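# Fork the loose switch onto the yellow-taped rack rails

## Task

Carry the unscrewed switch with the fork and slide it all the way in on the pair of rack rails marked with yellow tape. The rack is free-standing, so it must not be shifted from its starting spot and must not tilt beyond a slight amount; a larger tilt fails the task.

## Robot and tools

Robot: one six-joint arm, with joints listed base outward as shoulder pan, shoulder lift, elbow, wrist 1, wrist 2 and wrist 3. Its base sits at (0, 0, +0.094) m, very slightly tilted. The tool is a rigid steel lifting fork with no motor or sensor, so no command or reading exists for it. Gravity and friction alone keep a load on it. It has two flat blades, each 240 mm long, 30 mm wide and 8 mm thick, 110 mm apart, pointing along the tool's -y axis. Loads rest on the faces that look along tool -z, so the blades are level when tool +z points straight down. If the noses dip, the load slides off. The tool point lies between the tines at mid-length, on the load-bearing plane. The blade noses are 120 mm from it toward tool -y, and the upright back legs are 120 mm toward tool +y. A block on the wrist juts about 10 cm toward fork -y and turns with the fork. A heavy load makes the fork sag and tilt below the commanded pose. Compare the reported pose with the one you sent and correct it.

Frame: everything uses the scene frame. Its origin is on the table top below the base, +z is up, and +y is to the left when you face +x. Positions are in metres and orientations are quaternions (w, x, y, z). Offsets run along the scene axes. Rotations turn about the Hand target's position.

The motion row used by every moving tool is one list of 6 numbers for the single arm: dx, dy, dz, rx, ry, rz, each in [-1, 1]. 1.0 stands for 0.6 m of translation or 180 degrees of rotation. rx, ry and rz together form one rotation vector. A row is an offset, never an absolute pose. It is counted from the Hand target (the last commanded pose after clipping), as it stands when the action or move begins. Sending the same row again moves the arm by that amount again. If the translation part is longer than 1.0, it may be scaled down along its direction. Each step, the commanded orientation is clipped to within 32 degrees of the measured one.

Tools:
- execute_actions(actions, cameras): actions is a list of actions, and each action is a list of up to 15 rows. One row is one control step of 1/30 s. A short action repeats its final row until 15 steps are filled, so one action lasts 0.5 s. Every row in an action counts from the start pose of that action, not from the previous row. An empty actions list just reports the state, with images and the scene number.
- move(target, speed, blend, blocking, cameras): drives the tool point along a straight line to an offset pose. target is one row, or a list of up to 15 rows that all count from the same starting Hand target and share a 10 s limit. speed is in m/s, from 0.002 to 3.2 with a default of 0.25. Rotation is capped at twice that figure in rad/s. You can give one speed or one per leg. blend is in metres and rounds corners between listed targets; 0 stops at each one. blocking=false returns after about 0.5 s while the move continues. The path ignores obstacles and can lag or overshoot, most of all when fast or near full stretch. Keep paths away from the arm's own base, because passing close can flip the shoulder posture.
- wait(seconds 0 to 10): the arm holds its last command, and any running move carries on.
- stop(): brakes a running move, which needs some distance.
- zoom_image(camera, region [x0, y0, x1, y1]): gives a closer pixel view of the latest image from cam_head_left, cam_head_right or cam_wrist. The region is at most 504 by 504.
- read_manual(section): licence texts only.
- finished_scene(scene): ends the scene for good. Call it only when the switch rests on the taped rails, fully inserted, and will stay there.

Results: the pose of the tool point, its linear velocity (m/s) and angular velocity (rad/s), the Hand target, Joint positions, and joint torques. The torques include the arm's own weight, carry offsets and noise, and are positive toward larger joint angles. Joint velocities may say "within noise", or the line may be missing when the arm is still. The tool point often comes to rest short of the Hand target; the next command, even all zeros, pulls it closer. A move adds a "move:" line with the outcome: done (within 3 mm and 2 degrees), off_target, moving, held or fault. It also shows any limits, such as paced (pose clipped) or held (steps withheld). Neither done nor off_target tells you whether something is touching. Reported poses can be wrong by a few centimetres. Camera images: cam_head_left and cam_head_right on a fixed stand, and cam_wrist on the hand, each 672x504.

Cautions: the arm is stiff. Aiming even slightly past a solid contact can cause a fault. A force near 150 N, or joint torques at their limits (293, 293, 133, 49.8, 49.8, 49.8 N m), freezes the arm for 10 s. To stop pressing, command the target back beyond where the tool point is. Holding loads, reaching far out, or pushing toward unreachable poses heats the motors. Above 70 °C a MOTOR HOT line appears, and at 85 °C the brakes lock for 30 to 60 s or more. Approach the rack slowly so it neither slides nor tips. Keep the fork level so the switch cannot slide off. Never drop anything, strike anything or let parts fall off the table.

Each tool is called after ">>>" by a JSON object that holds its "op" and its "data", one argument or row to a line.

## Session

>>> {"op": "execute_actions", "data": {
  "actions": []
}}

Scene clock: 0.00 s.
end_effector_position=(+0.6600, +0.2529, +0.3169) end_effector_quat_wxyz=(+0.049, +0.971, +0.235, +0.002)
Joint positions: [3.144 -1.402 1.911 -2.097 -1.658 1.049]
Joint velocities: within noise
Joint torques (N m): no reading
Hand target: +0.6600, +0.2529, +0.3169; +0.049, +0.971, +0.235, +0.002

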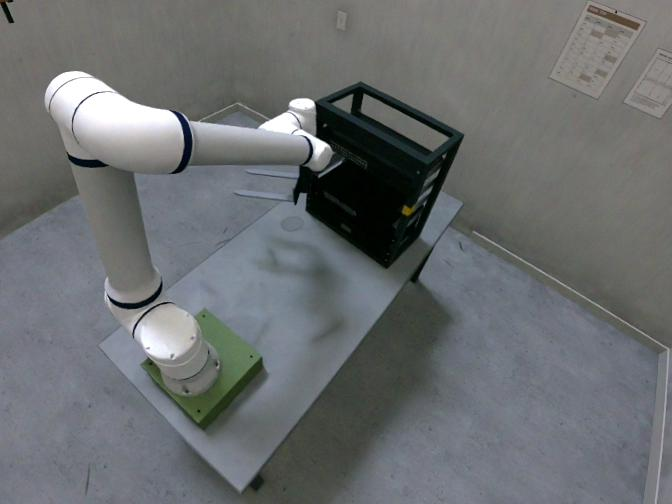

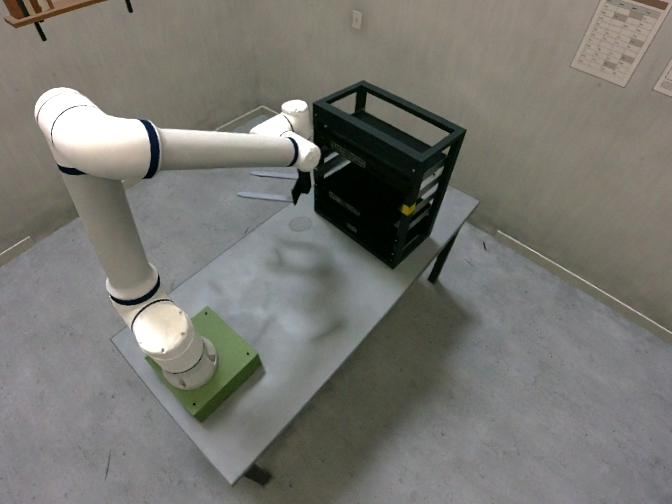

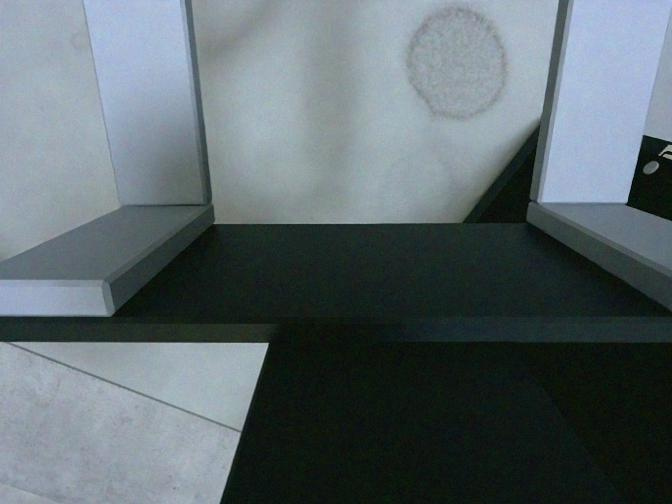

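>>> {"op": "zoom_image", "data": {
  "camera": "cam_head_left",
  "region": [220, 70, 480, 280]
}}

>>> {"op": "zoom_image", "data": {
  "camera": "cam_head_right",
  "region": [220, 70, 490, 280]
}}

Scaled by 1.938.

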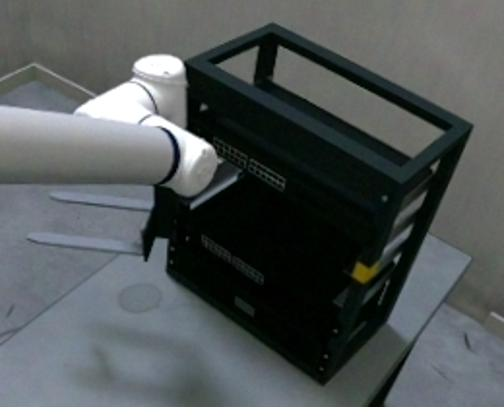

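Scaled by 1.867.

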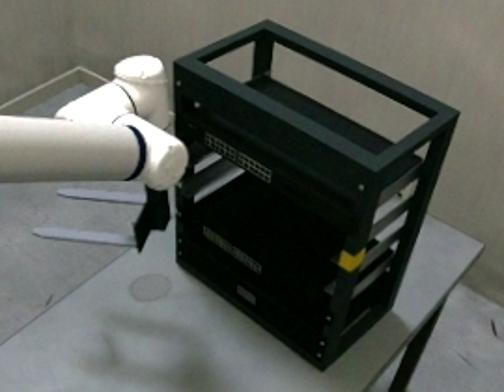

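>>> {"op": "move", "data": {
  "target": [-0.183, -0.338, 0.055, 0.0269, -0.0268, -0.6757],
  "speed": 0.4,
  "cameras": ["all"]
}}

Scene clock: 65.17 s.
end_effector_position=(+0.5502, +0.0501, +0.3499) end_effector_quat_wxyz=(+0.000, +0.679, -0.734, +0.000)
Joint positions: [2.884 -2.05 2.39 -1.896 -1.568 2.915]
Joint torques (N m): [10.56 -24.53 -74.92 -5.38 -2.02 3.3]
Hand target: +0.5502, +0.0501, +0.3499; +0.000, +0.679, -0.734, +0.000
Off the commanded pose: 0.000 m, 0 deg.
move: done
camera_calibration:
cam_wrist: T_world_to_cam=[[-0.0907, -0.995508, -0.027152, 0.118817], [-0.935081, 0.0757508, 0.346245, 0.260835], [-0.342633, 0.0567938, -0.937751, 0.60811], [0, 0, 0, 1]] pos_world=[0.463037, 0.0639877, 0.483169]

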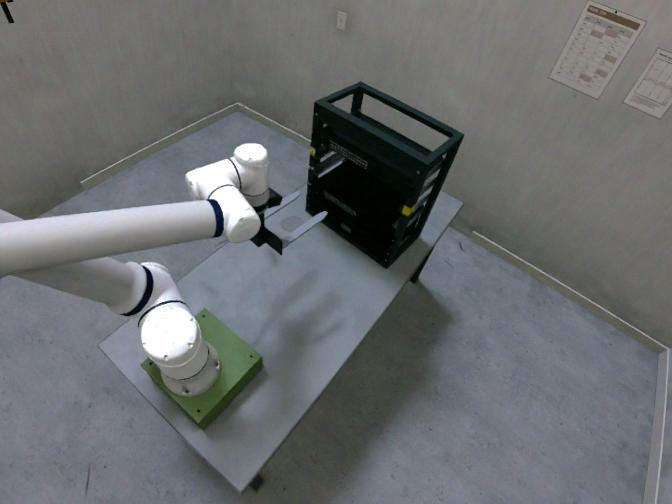

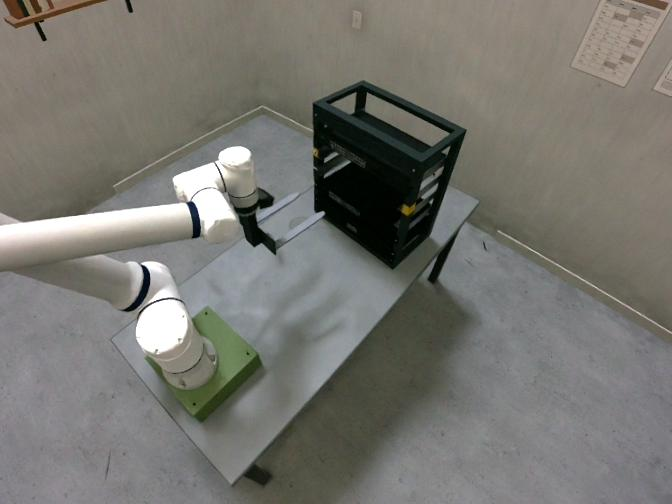

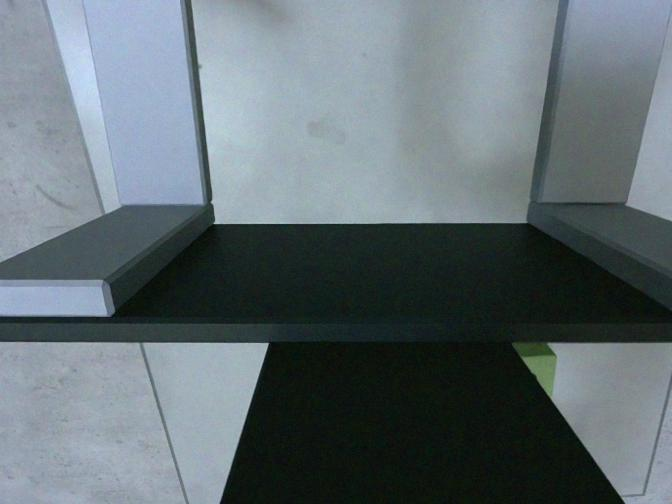

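>>> {"op": "zoom_image", "data": {
  "camera": "cam_head_left",
  "region": [290, 80, 480, 280]
}}

>>> {"op": "zoom_image", "data": {
  "camera": "cam_head_right",
  "region": [300, 80, 480, 280]
}}

>>> {"op": "zoom_image", "data": {
  "camera": "cam_head_left",
  "region": [300, 100, 380, 160]
}}

>>> {"op": "zoom_image", "data": {
  "camera": "cam_head_left",
  "region": [300, 180, 400, 270]
}}

>>> {"op": "zoom_image", "data": {
  "camera": "cam_head_right",
  "region": [300, 120, 380, 190]
}}

Scaled by 2.520.

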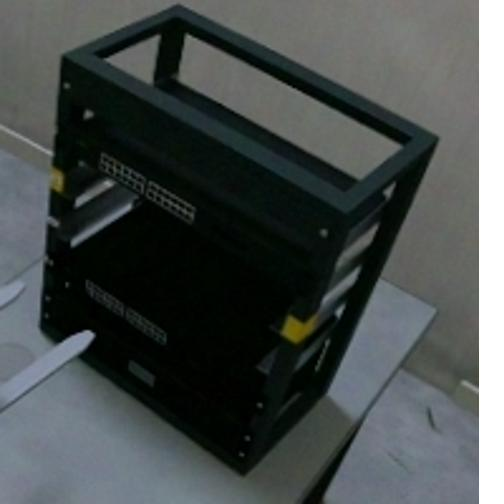

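Scaled by 2.520.

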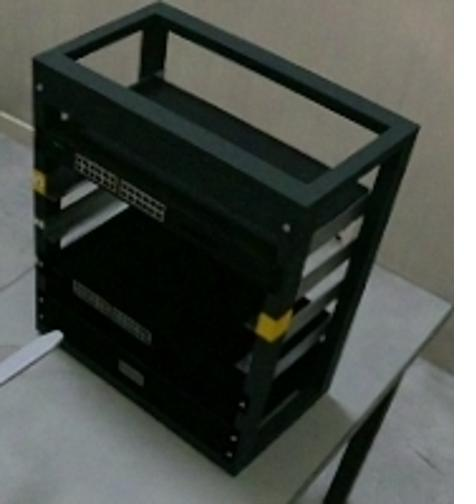

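Scaled by 6.300.

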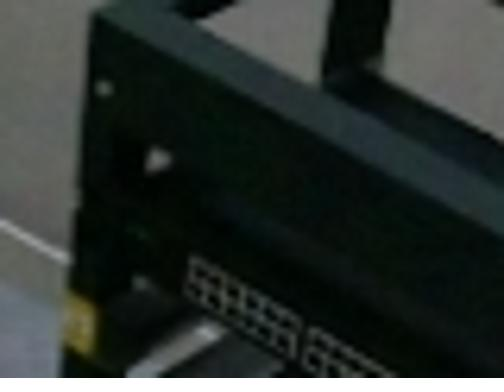

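Scaled by 5.040.

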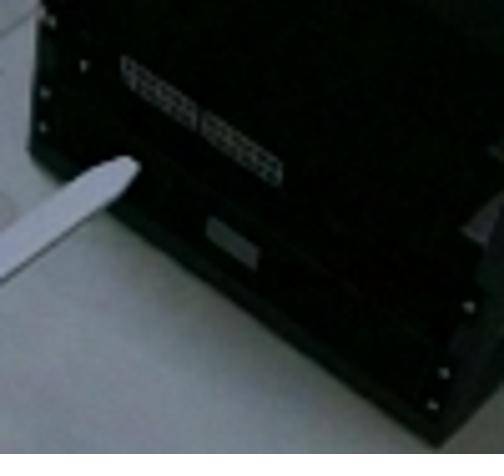

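Scaled by 6.300.

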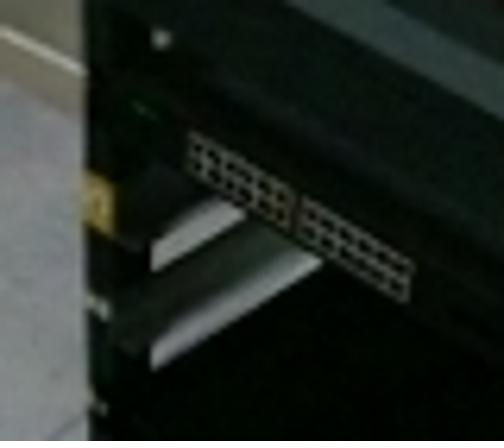

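>>> {"op": "zoom_image", "data": {
  "camera": "cam_head_right",
  "region": [385, 130, 465, 250]
}}

>>> {"op": "zoom_image", "data": {
  "camera": "cam_head_left",
  "region": [300, 110, 400, 200]
}}

>>> {"op": "zoom_image", "data": {
  "camera": "cam_head_left",
  "region": [380, 120, 480, 260]
}}

>>> {"op": "zoom_image", "data": {
  "camera": "cam_head_right",
  "region": [300, 160, 400, 270]
}}

Scaled by 4.200.

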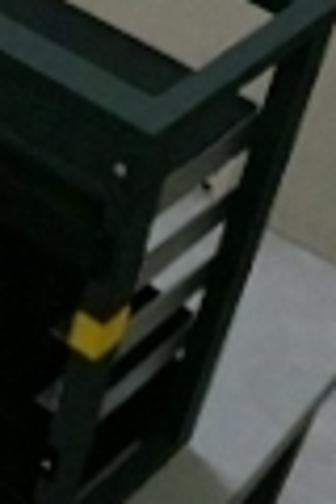

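Scaled by 5.040.

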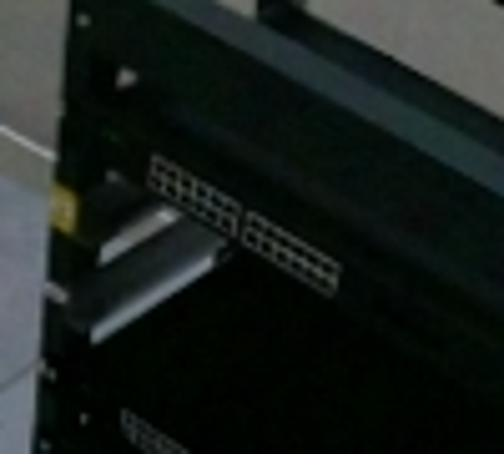

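Scaled by 3.600.

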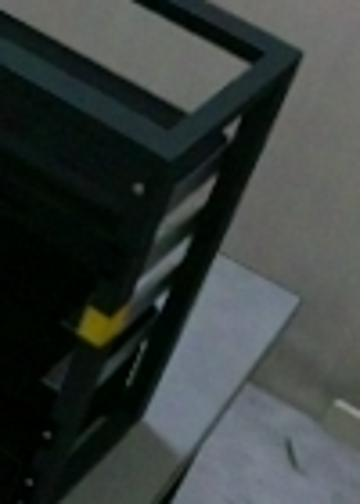

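Scaled by 4.582.

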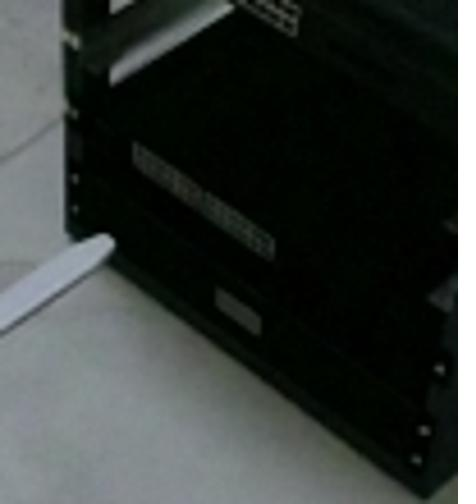

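>>> {"op": "move", "data": {
  "target": [0.017, -0.05, 0.25, -0.0371, -0.4707, 0],
  "speed": 0.4,
  "cameras": ["all"]
}}

>>> {"op": "zoom_image", "data": {
  "camera": "cam_wrist",
  "region": [0, 0, 336, 300]
}}

>>> {"op": "zoom_image", "data": {
  "camera": "cam_wrist",
  "region": [336, 0, 672, 300]
}}

Scene clock: 127.43 s.
end_effector_position=(+0.5538, +0.0342, +0.4356) end_effector_quat_wxyz=(-0.270, +0.625, -0.672, +0.290)
Joint positions: [2.614 -2.257 2.841 -2.89 -1.215 2.782]
Joint torques (N m): [9.26 -2.02 -93.64 -8.02 -0.04 2.3]
Hand target: +0.5538, +0.0342, +0.4356; -0.270, +0.625, -0.672, +0.290 (not the last commanded pose)
Off the commanded pose: 0.066 m, 38 deg.
move: held (a check stopped the path); limits=held
pose unreachable: on one or more control steps of this call, first in action 0 (counted from 0), an arm could not follow its commanded pose, so it was not sent that pose on those steps. It may still have moved: this result reports where it is.
cause: moving toward the commanded pose would bring two parts of the arm too close to each other (joints 3 (elbow) and 4 (wrist 1) lie between them).
camera_calibration:
cam_wrist: T_world_to_cam=[[-0.0626632, -0.997647, -0.0278242, 0.0904517], [-0.892756, 0.0684944, -0.445304, 0.557404], [0.446162, -0.00306394, -0.894947, 0.237191], [0, 0, 0, 1]] pos_world=[0.397469, 0.0527865, 0.463004]

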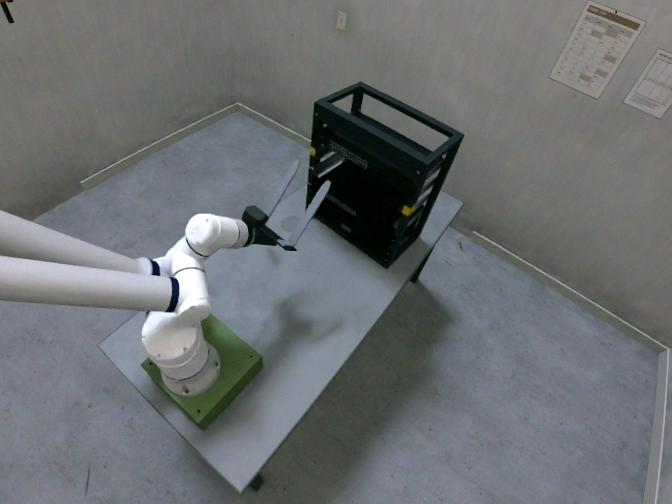

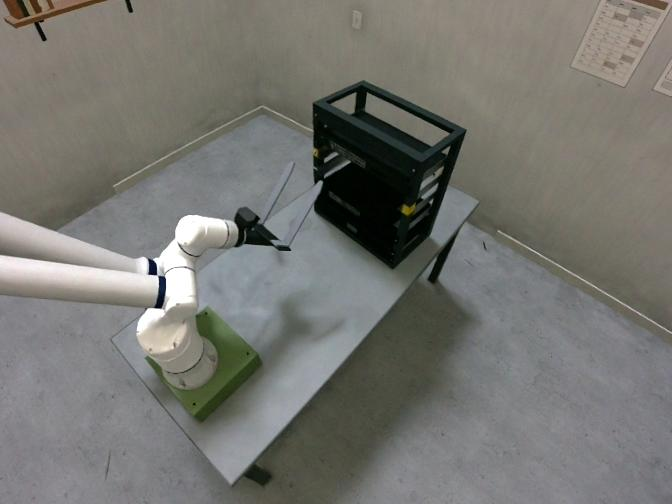

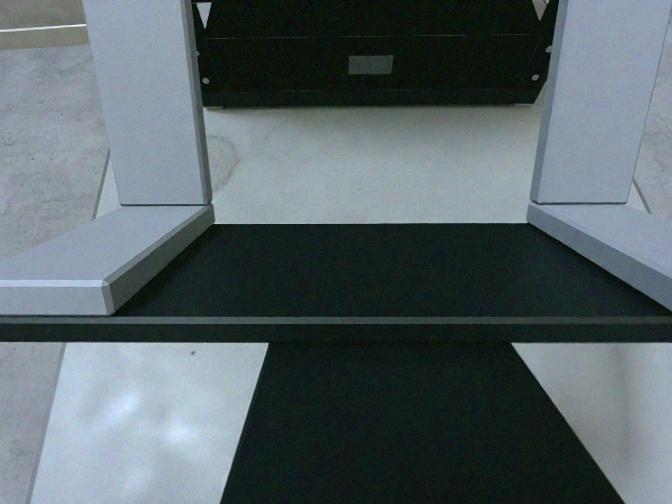

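Scaled by 1.500.

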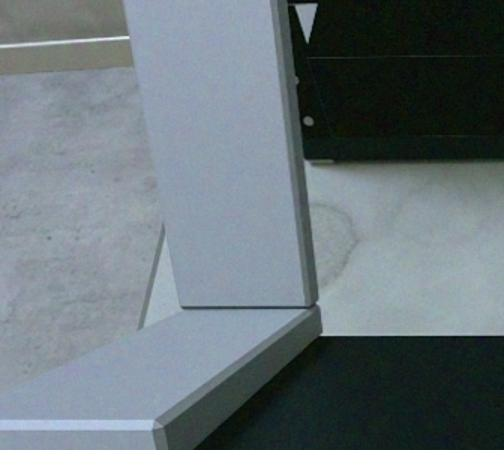

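Scaled by 1.500.

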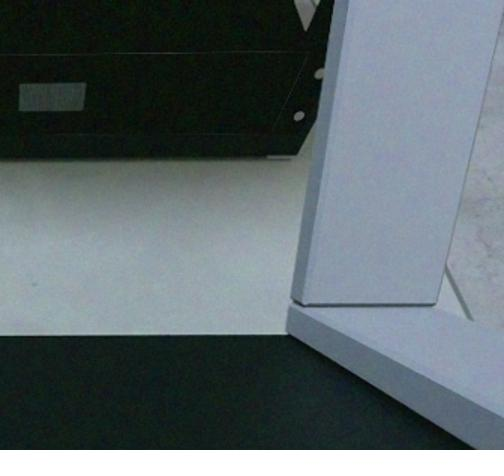

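>>> {"op": "move", "data": {
  "target": [0.0885, 0.0, 0.325, -0.0088, -0.1125, 0],
  "speed": 0.4,
  "cameras": ["all"]
}}

>>> {"op": "zoom_image", "data": {
  "camera": "cam_wrist",
  "region": [0, 0, 336, 260]
}}

>>> {"op": "zoom_image", "data": {
  "camera": "cam_wrist",
  "region": [336, 0, 672, 260]
}}

Scene clock: 141.37 s.
end_effector_position=(+0.6069, +0.0342, +0.6306) end_effector_quat_wxyz=(-0.375, +0.568, -0.611, +0.405)
Joint positions: [2.718 -2.057 2.677 -3.315 -1.208 2.978]
Joint torques (N m): [10.24 8.23 -90.89 -12.28 -1.34 3.42]
Hand target: +0.6069, +0.0342, +0.6306; -0.375, +0.568, -0.611, +0.405
Off the commanded pose: 0.000 m, 0 deg.
move: done
camera_calibration:
cam_wrist: T_world_to_cam=[[-0.0539489, -0.998329, -0.0207045, 0.0894225], [-0.683395, 0.0520322, -0.728192, 0.743515], [0.728052, -0.0251358, -0.685061, 0.085367], [0, 0, 0, 1]] pos_world=[0.450787, 0.0527321, 0.601755]

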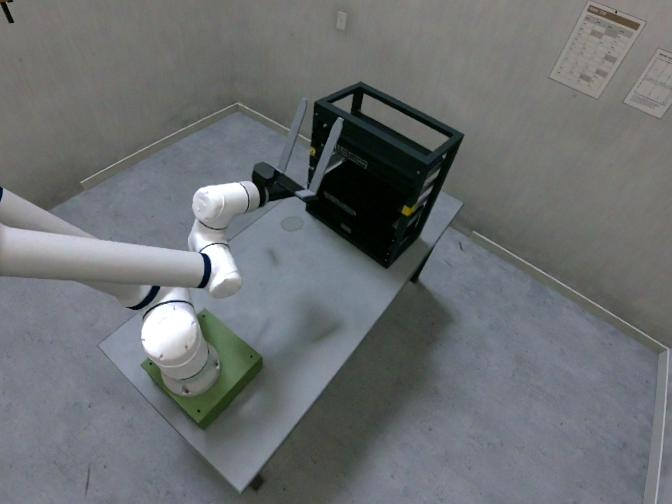

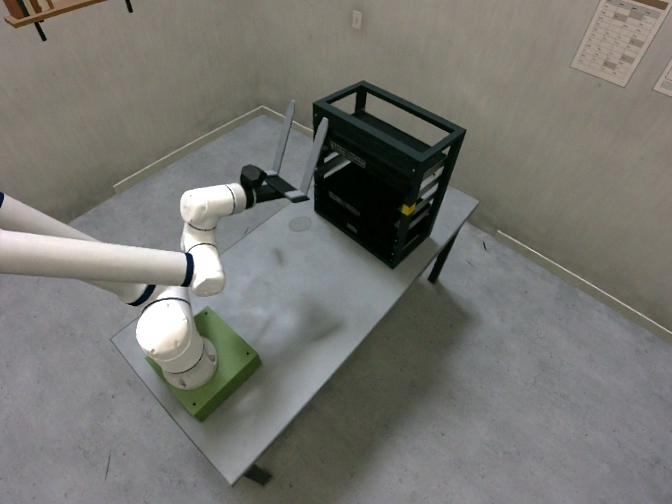

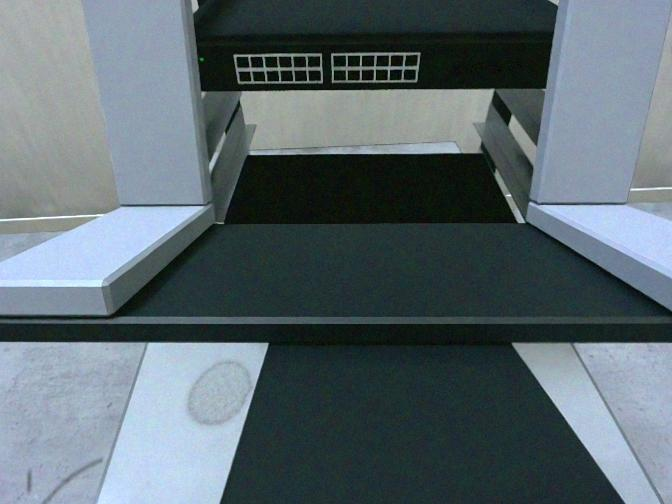

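Scaled by 1.500.

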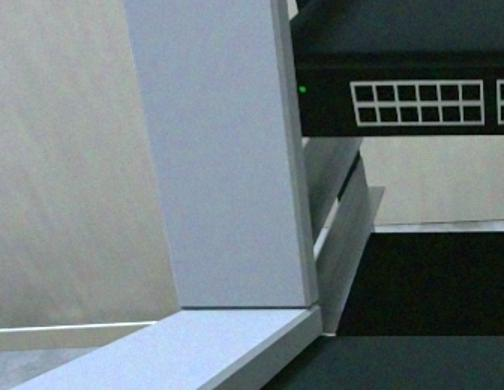

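Scaled by 1.500.

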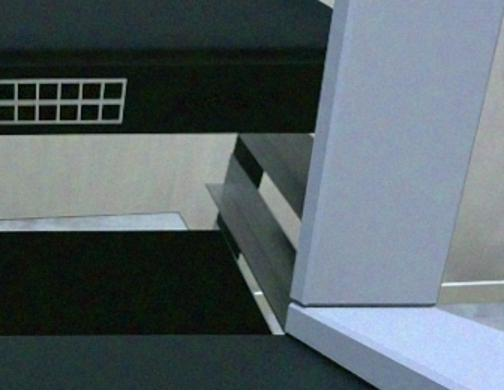

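>>> {"op": "move", "data": {
  "target": [0.0, 0.25, -0.05, 0, 0, 0],
  "speed": 0.4,
  "cameras": ["cam_wrist"]
}}

>>> {"op": "zoom_image", "data": {
  "camera": "cam_wrist",
  "region": [190, 0, 550, 230]
}}

>>> {"op": "move", "data": {
  "target": [0.0, -0.53, 0, 0, 0, 0],
  "speed": 0.4,
  "cameras": ["cam_wrist"]
}}

>>> {"op": "zoom_image", "data": {
  "camera": "cam_wrist",
  "region": [190, 0, 550, 230]
}}

Scene clock: 170.20 s.
end_effector_position=(+0.6069, +0.1841, +0.6006) end_effector_quat_wxyz=(-0.375, +0.568, -0.610, +0.405)
Joint positions: [3.282 -1.793 2.614 -3.543 -1.722 3.213]
Joint torques (N m): [9.3 -10.85 -81.12 -12.52 -2.75 3.39]
Hand target: +0.6069, +0.1842, +0.6006; -0.375, +0.568, -0.611, +0.405
Off the commanded pose: 0.000 m, 0 deg.
move: done
camera_calibration:
cam_wrist: T_world_to_cam=[[-0.0538021, -0.998337, -0.0207016, 0.238385], [-0.683357, 0.051928, -0.728236, 0.713899], [0.7281, -0.0250341, -0.685014, 0.0685143], [0, 0, 0, 1]] pos_world=[0.450788, 0.202632, 0.571755]
Images, in order (width x height): cam_wrist 672x504.

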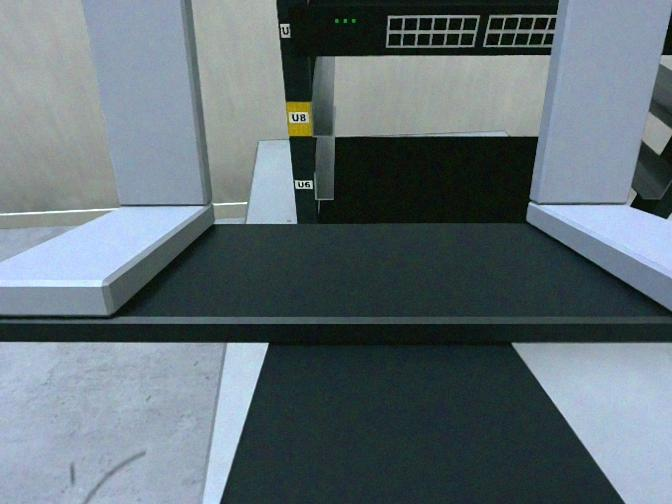

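Scaled by 1.400.

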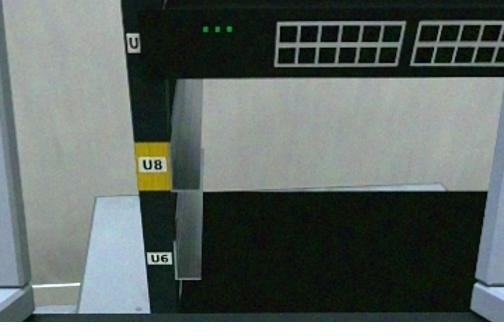

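Scene clock: 172.03 s.
end_effector_position=(+0.6069, -0.1338, +0.6006) end_effector_quat_wxyz=(-0.375, +0.568, -0.611, +0.405)
Joint positions: [2.189 -2.009 2.702 -3.201 -0.749 2.653]
Joint torques (N m): [-21.95 -19.55 -85.52 -5.52 5.47 -2.32]
Hand target: +0.6069, -0.1338, +0.6006; -0.375, +0.568, -0.611, +0.405
Off the commanded pose: 0.000 m, 0 deg.
move: done
camera_calibration:
cam_wrist: T_world_to_cam=[[-0.0540831, -0.998321, -0.0207254, -0.0787447], [-0.683179, 0.0521321, -0.728388, 0.730431], [0.728245, -0.0252343, -0.684852, 0.0603777], [0, 0, 0, 1]] pos_world=[0.450787, -0.115168, 0.571754]
Images, in order (width x height): cam_wrist 672x504.

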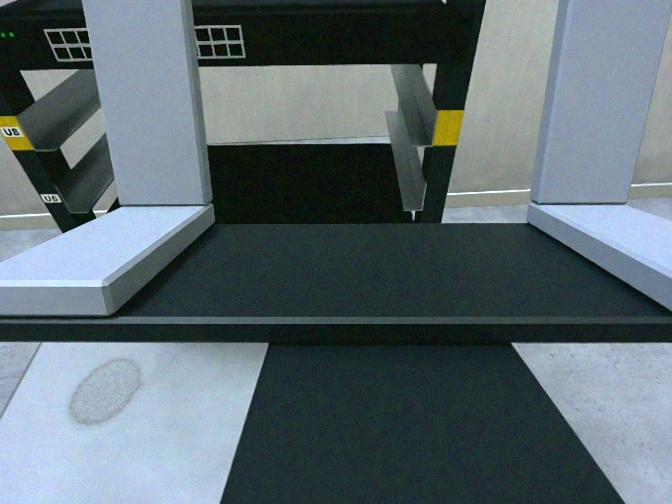

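Scaled by 1.400.

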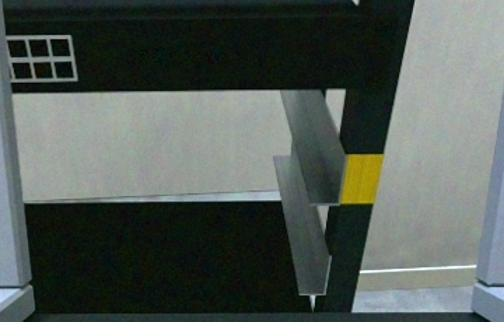

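>>> {"op": "move", "data": {
  "target": [0.1918, 0.2185, -0.3177, 0.0288, 0.3710, -0.0016],
  "speed": 0.35,
  "cameras": ["all"]
}}

>>> {"op": "zoom_image", "data": {
  "camera": "cam_head_left",
  "region": [270, 110, 410, 230]
}}

>>> {"op": "zoom_image", "data": {
  "camera": "cam_head_right",
  "region": [270, 110, 410, 230]
}}

Scene clock: 274.83 s.
end_effector_position=(+0.7220, -0.0028, +0.4100) end_effector_quat_wxyz=(+0.000, +0.679, -0.734, +0.000)
Joint positions: [2.885 -1.737 2.083 -1.903 -1.568 2.917]
Joint torques (N m): [11.14 -31.28 -97.4 -5.29 -2.07 3.58]
Hand target: +0.7220, -0.0027, +0.4100; +0.000, +0.679, -0.734, +0.000
Off the commanded pose: 0.000 m, 0 deg.
move: done
camera_calibration:
cam_wrist: T_world_to_cam=[[-0.0911532, -0.995469, -0.027051, 0.0836909], [-0.935289, 0.0762519, 0.345572, 0.405068], [-0.341944, 0.0568005, -0.938002, 0.725997], [0, 0, 0, 1]] pos_world=[0.634735, 0.0111875, 0.54327]

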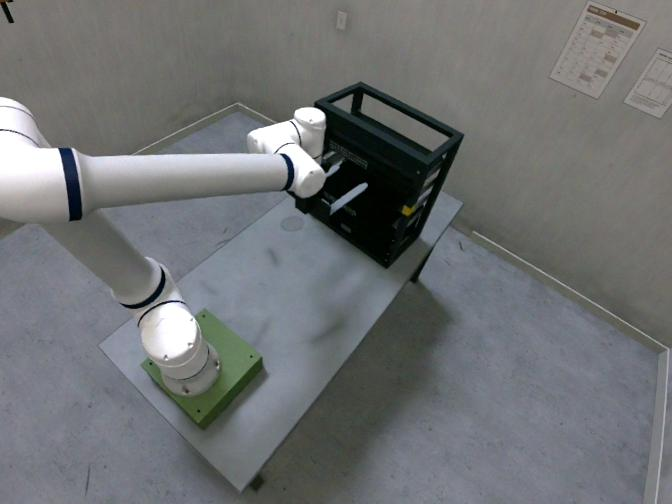

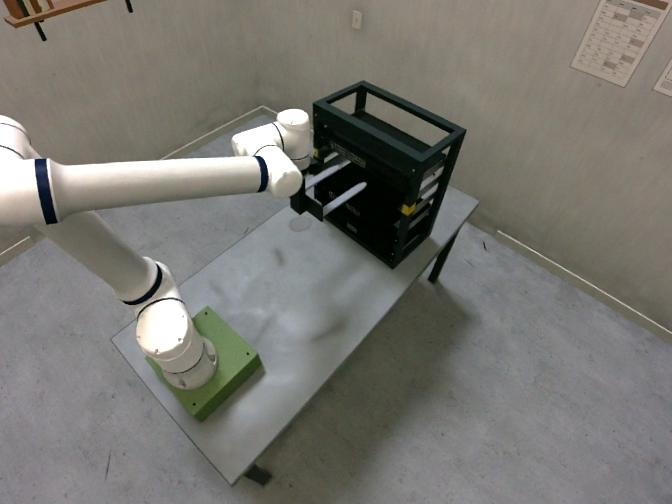

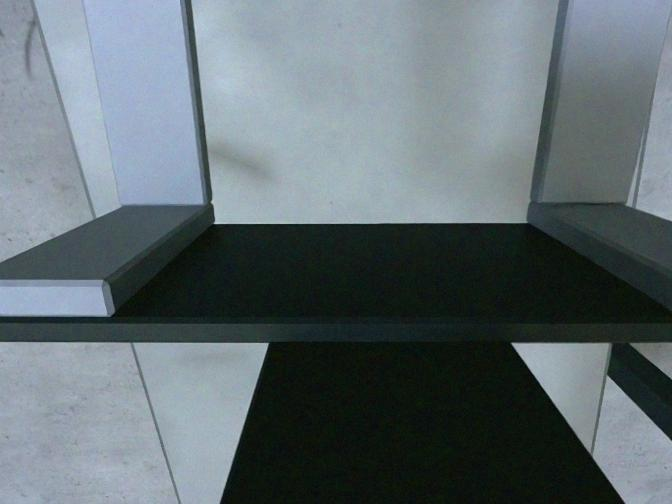

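Scaled by 3.600.

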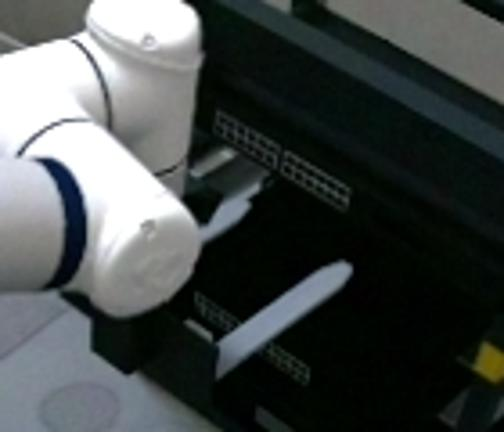

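Scaled by 3.600.

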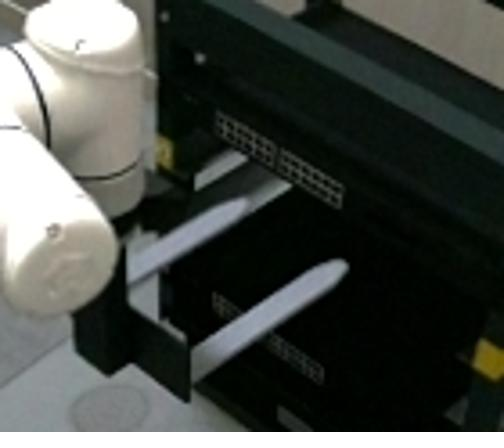

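>>> {"op": "move", "data": {
  "target": [0.309, -0.0243, 0.0, 0, 0, 0],
  "speed": 0.18,
  "cameras": ["all"]
}}

>>> {"op": "zoom_image", "data": {
  "camera": "cam_head_left",
  "region": [270, 80, 410, 220]
}}

>>> {"op": "zoom_image", "data": {
  "camera": "cam_head_right",
  "region": [270, 80, 410, 220]
}}

Scene clock: 286.87 s.
end_effector_position=(+0.9072, -0.0173, +0.4100) end_effector_quat_wxyz=(+0.000, +0.679, -0.734, +0.000)
Joint positions: [2.941 -1.421 1.774 -1.911 -1.567 2.973]
Joint torques (N m): [9.42 -61.73 -97.96 -5.28 -1.7 3.38]
Hand target: +0.9074, -0.0173, +0.4100; +0.000, +0.679, -0.734, +0.000
Off the commanded pose: 0.000 m, 0 deg.
move: done
camera_calibration:
cam_wrist: T_world_to_cam=[[-0.0911944, -0.995464, -0.0271159, 0.0861257], [-0.935177, 0.0762501, 0.345875, 0.579328], [-0.342239, 0.0569, -0.937889, 0.790402], [0, 0, 0, 1]] pos_world=[0.820135, -0.00341266, 0.54327]

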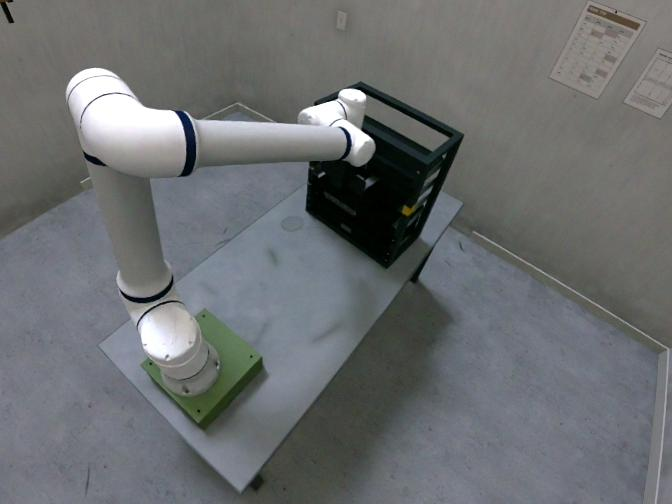

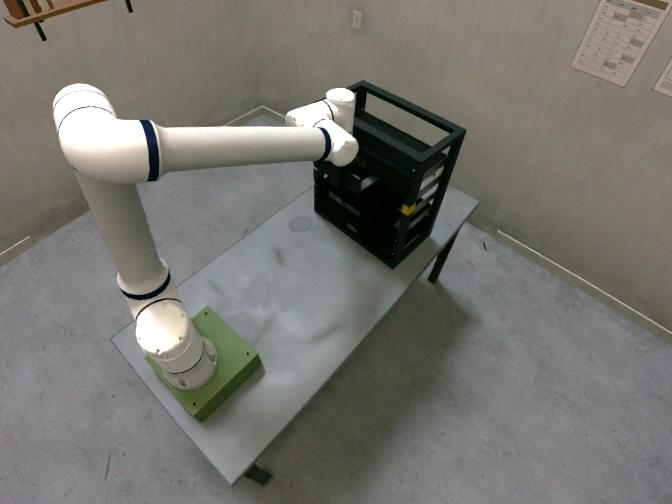

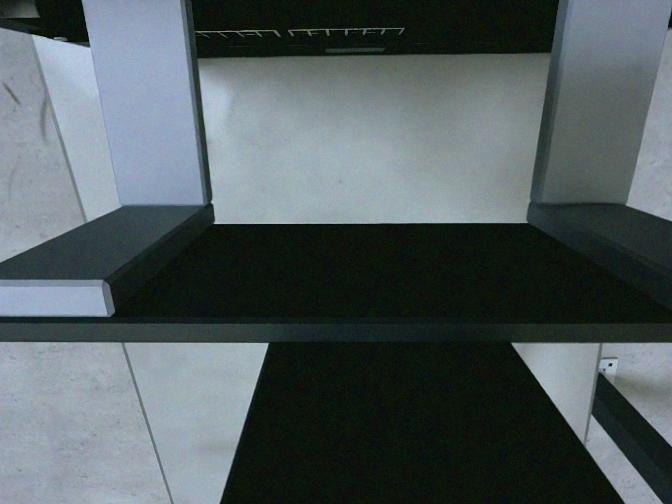

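Scaled by 3.600.

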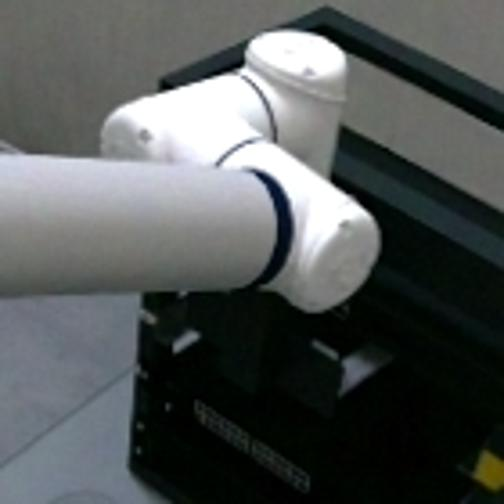

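Scaled by 3.600.

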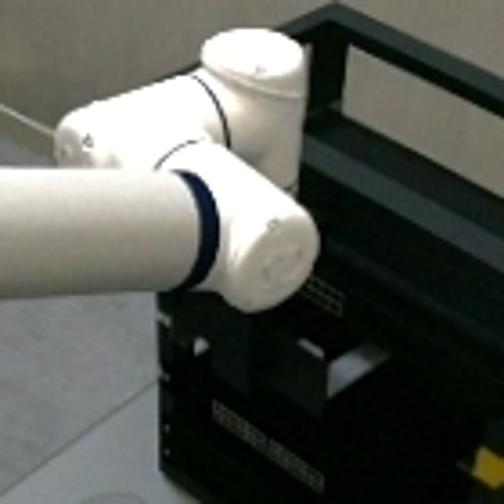

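>>> {"op": "move", "data": {
  "target": [
    [0, 0, 0.02, 0, 0, 0],
    [0, 0, 0.055, 0, 0, 0]
  ],
  "speed": [0.06, 0.025],
  "blend": [0.004, 0],
  "cameras": ["all"]
}}

Scene clock: 295.37 s.
end_effector_position=(+0.9073, -0.0173, +0.4426) end_effector_quat_wxyz=(+0.000, +0.679, -0.734, +0.000) end_effector_velocity=(+0.002, -0.001, +0.006) end_effector_angular_velocity=(-0.002, -0.008, +0.000)
Joint positions: [2.941 -1.437 1.733 -1.853 -1.567 2.973]
Joint velocities: [0 -0.002 -0.005 0 0 0]
Joint torques (N m): [-19.57 -124.21 -141.83 -18.96 1.24 -1.85]
Hand target: +0.9074, -0.0173, +0.4430; +0.000, +0.679, -0.734, +0.000
Off the commanded pose: 0.000 m, 0 deg.
move: done
camera_calibration:
cam_wrist: T_world_to_cam=[[-0.0912024, -0.995464, -0.0270869, 0.0870088], [-0.935068, 0.0762496, 0.346171, 0.567886], [-0.342536, 0.0568998, -0.93778, 0.821193], [0, 0, 0, 1]] pos_world=[0.820235, -0.00341266, 0.575869]

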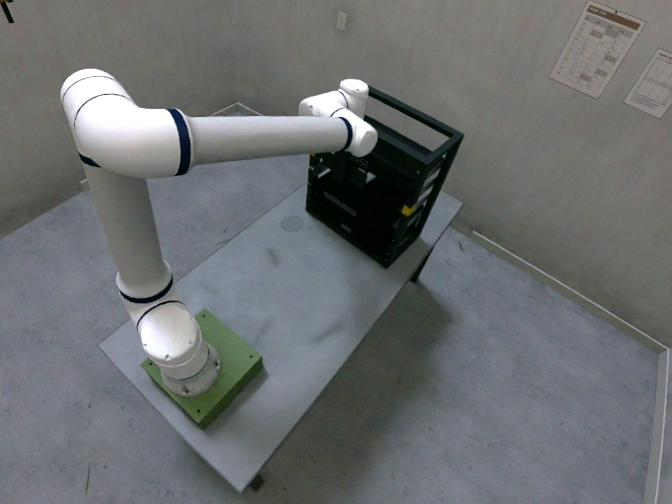

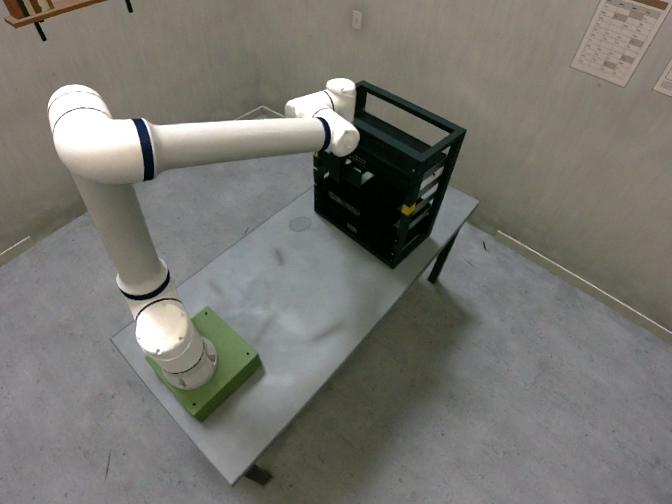

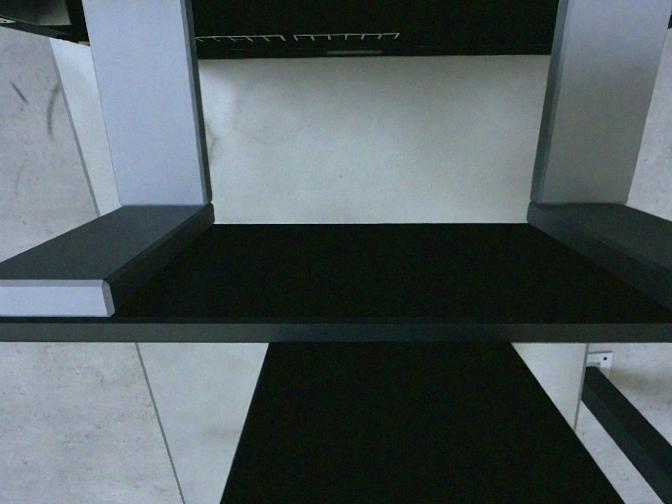

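>>> {"op": "move", "data": {
  "target": [0, 0, 0.017, 0, 0, 0],
  "speed": 0.03
}}

>>> {"op": "zoom_image", "data": {
  "camera": "cam_head_right",
  "region": [290, 80, 450, 230]
}}

Scene clock: 302.20 s.
end_effector_position=(+0.9074, -0.0173, +0.4530) end_effector_quat_wxyz=(+0.000, +0.679, -0.734, +0.000)
Joint positions: [2.941 -1.442 1.719 -1.835 -1.567 2.973]
Joint torques (N m): [-21.77 -125.86 -143.19 -18.67 2.88 -2.24]
Hand target: +0.9074, -0.0173, +0.4532; +0.000, +0.679, -0.734, +0.000
Off the commanded pose: 0.000 m, 0 deg.
move: done

Scaled by 3.150.
This view is cut from an older image: the scene may have changed since it was taken.

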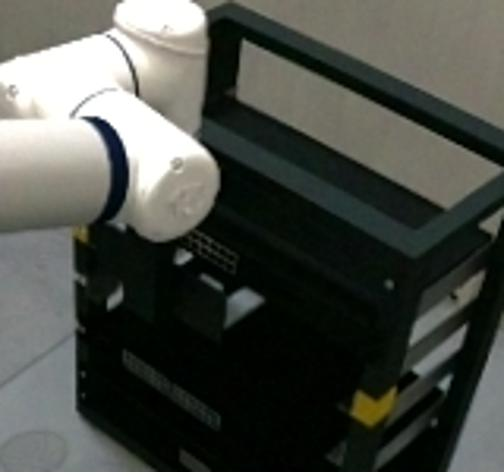

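>>> {"op": "move", "data": {
  "target": [-0.5150, 0.0406, 0, 0, 0, 0],
  "speed": 0.1,
  "cameras": ["all"]
}}

>>> {"op": "zoom_image", "data": {
  "camera": "cam_head_left",
  "region": [230, 80, 480, 280]
}}

>>> {"op": "zoom_image", "data": {
  "camera": "cam_head_right",
  "region": [230, 80, 480, 280]
}}

Scene clock: 313.63 s.
end_effector_position=(+0.5986, +0.0070, +0.4532) end_effector_quat_wxyz=(+0.000, +0.679, -0.734, +0.000)
Joint positions: [2.821 -2.002 2.18 -1.734 -1.569 2.853]
Joint torques (N m): [-22.8 -57.55 -121.03 -18.23 3.28 -2.26]
Hand target: +0.5984, +0.0070, +0.4532; +0.000, +0.679, -0.734, +0.000
Off the commanded pose: 0.000 m, 0 deg.
move: done
camera_calibration:
cam_wrist: T_world_to_cam=[[-0.0911595, -0.99547, -0.0270135, 0.0833572], [-0.935147, 0.0762475, 0.345956, 0.273774], [-0.342329, 0.0567988, -0.937862, 0.723915], [0, 0, 0, 1]] pos_world=[0.511435, 0.0209875, 0.58647]

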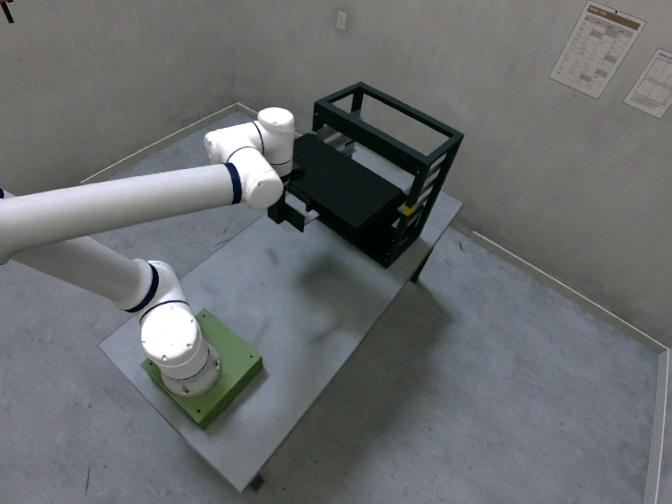

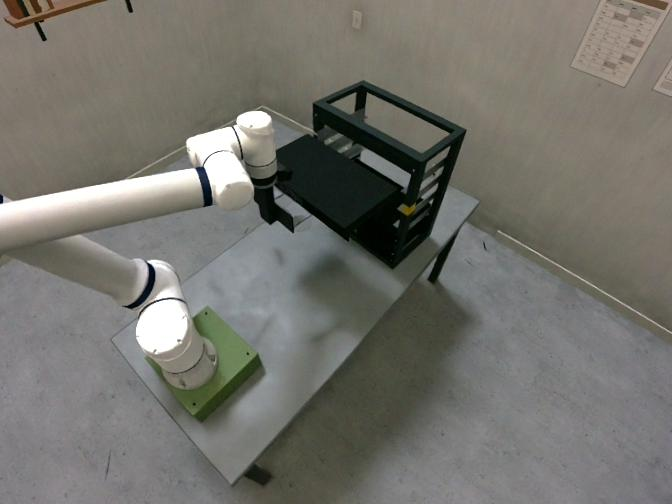

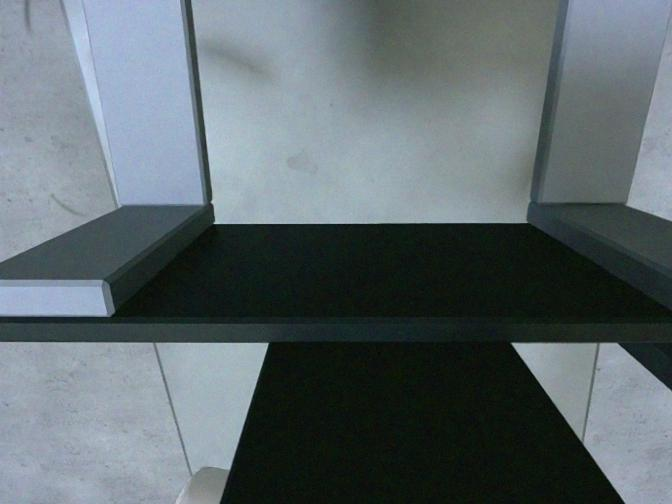

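Scaled by 2.016.

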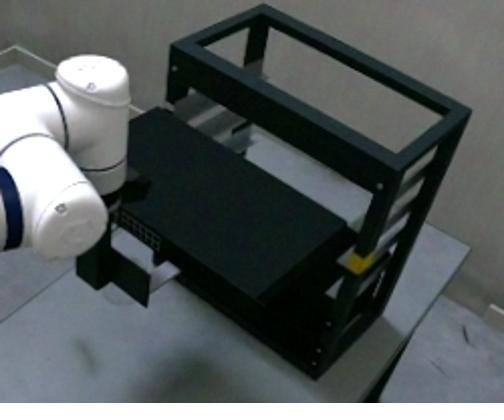

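Scaled by 2.016.

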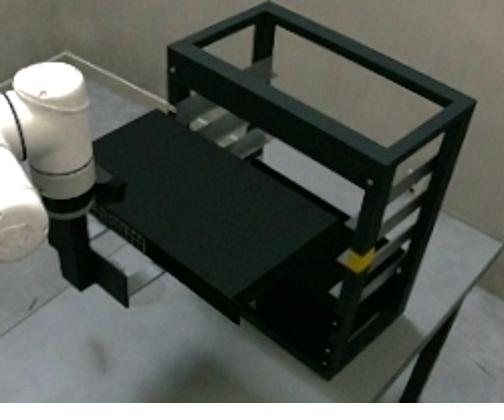

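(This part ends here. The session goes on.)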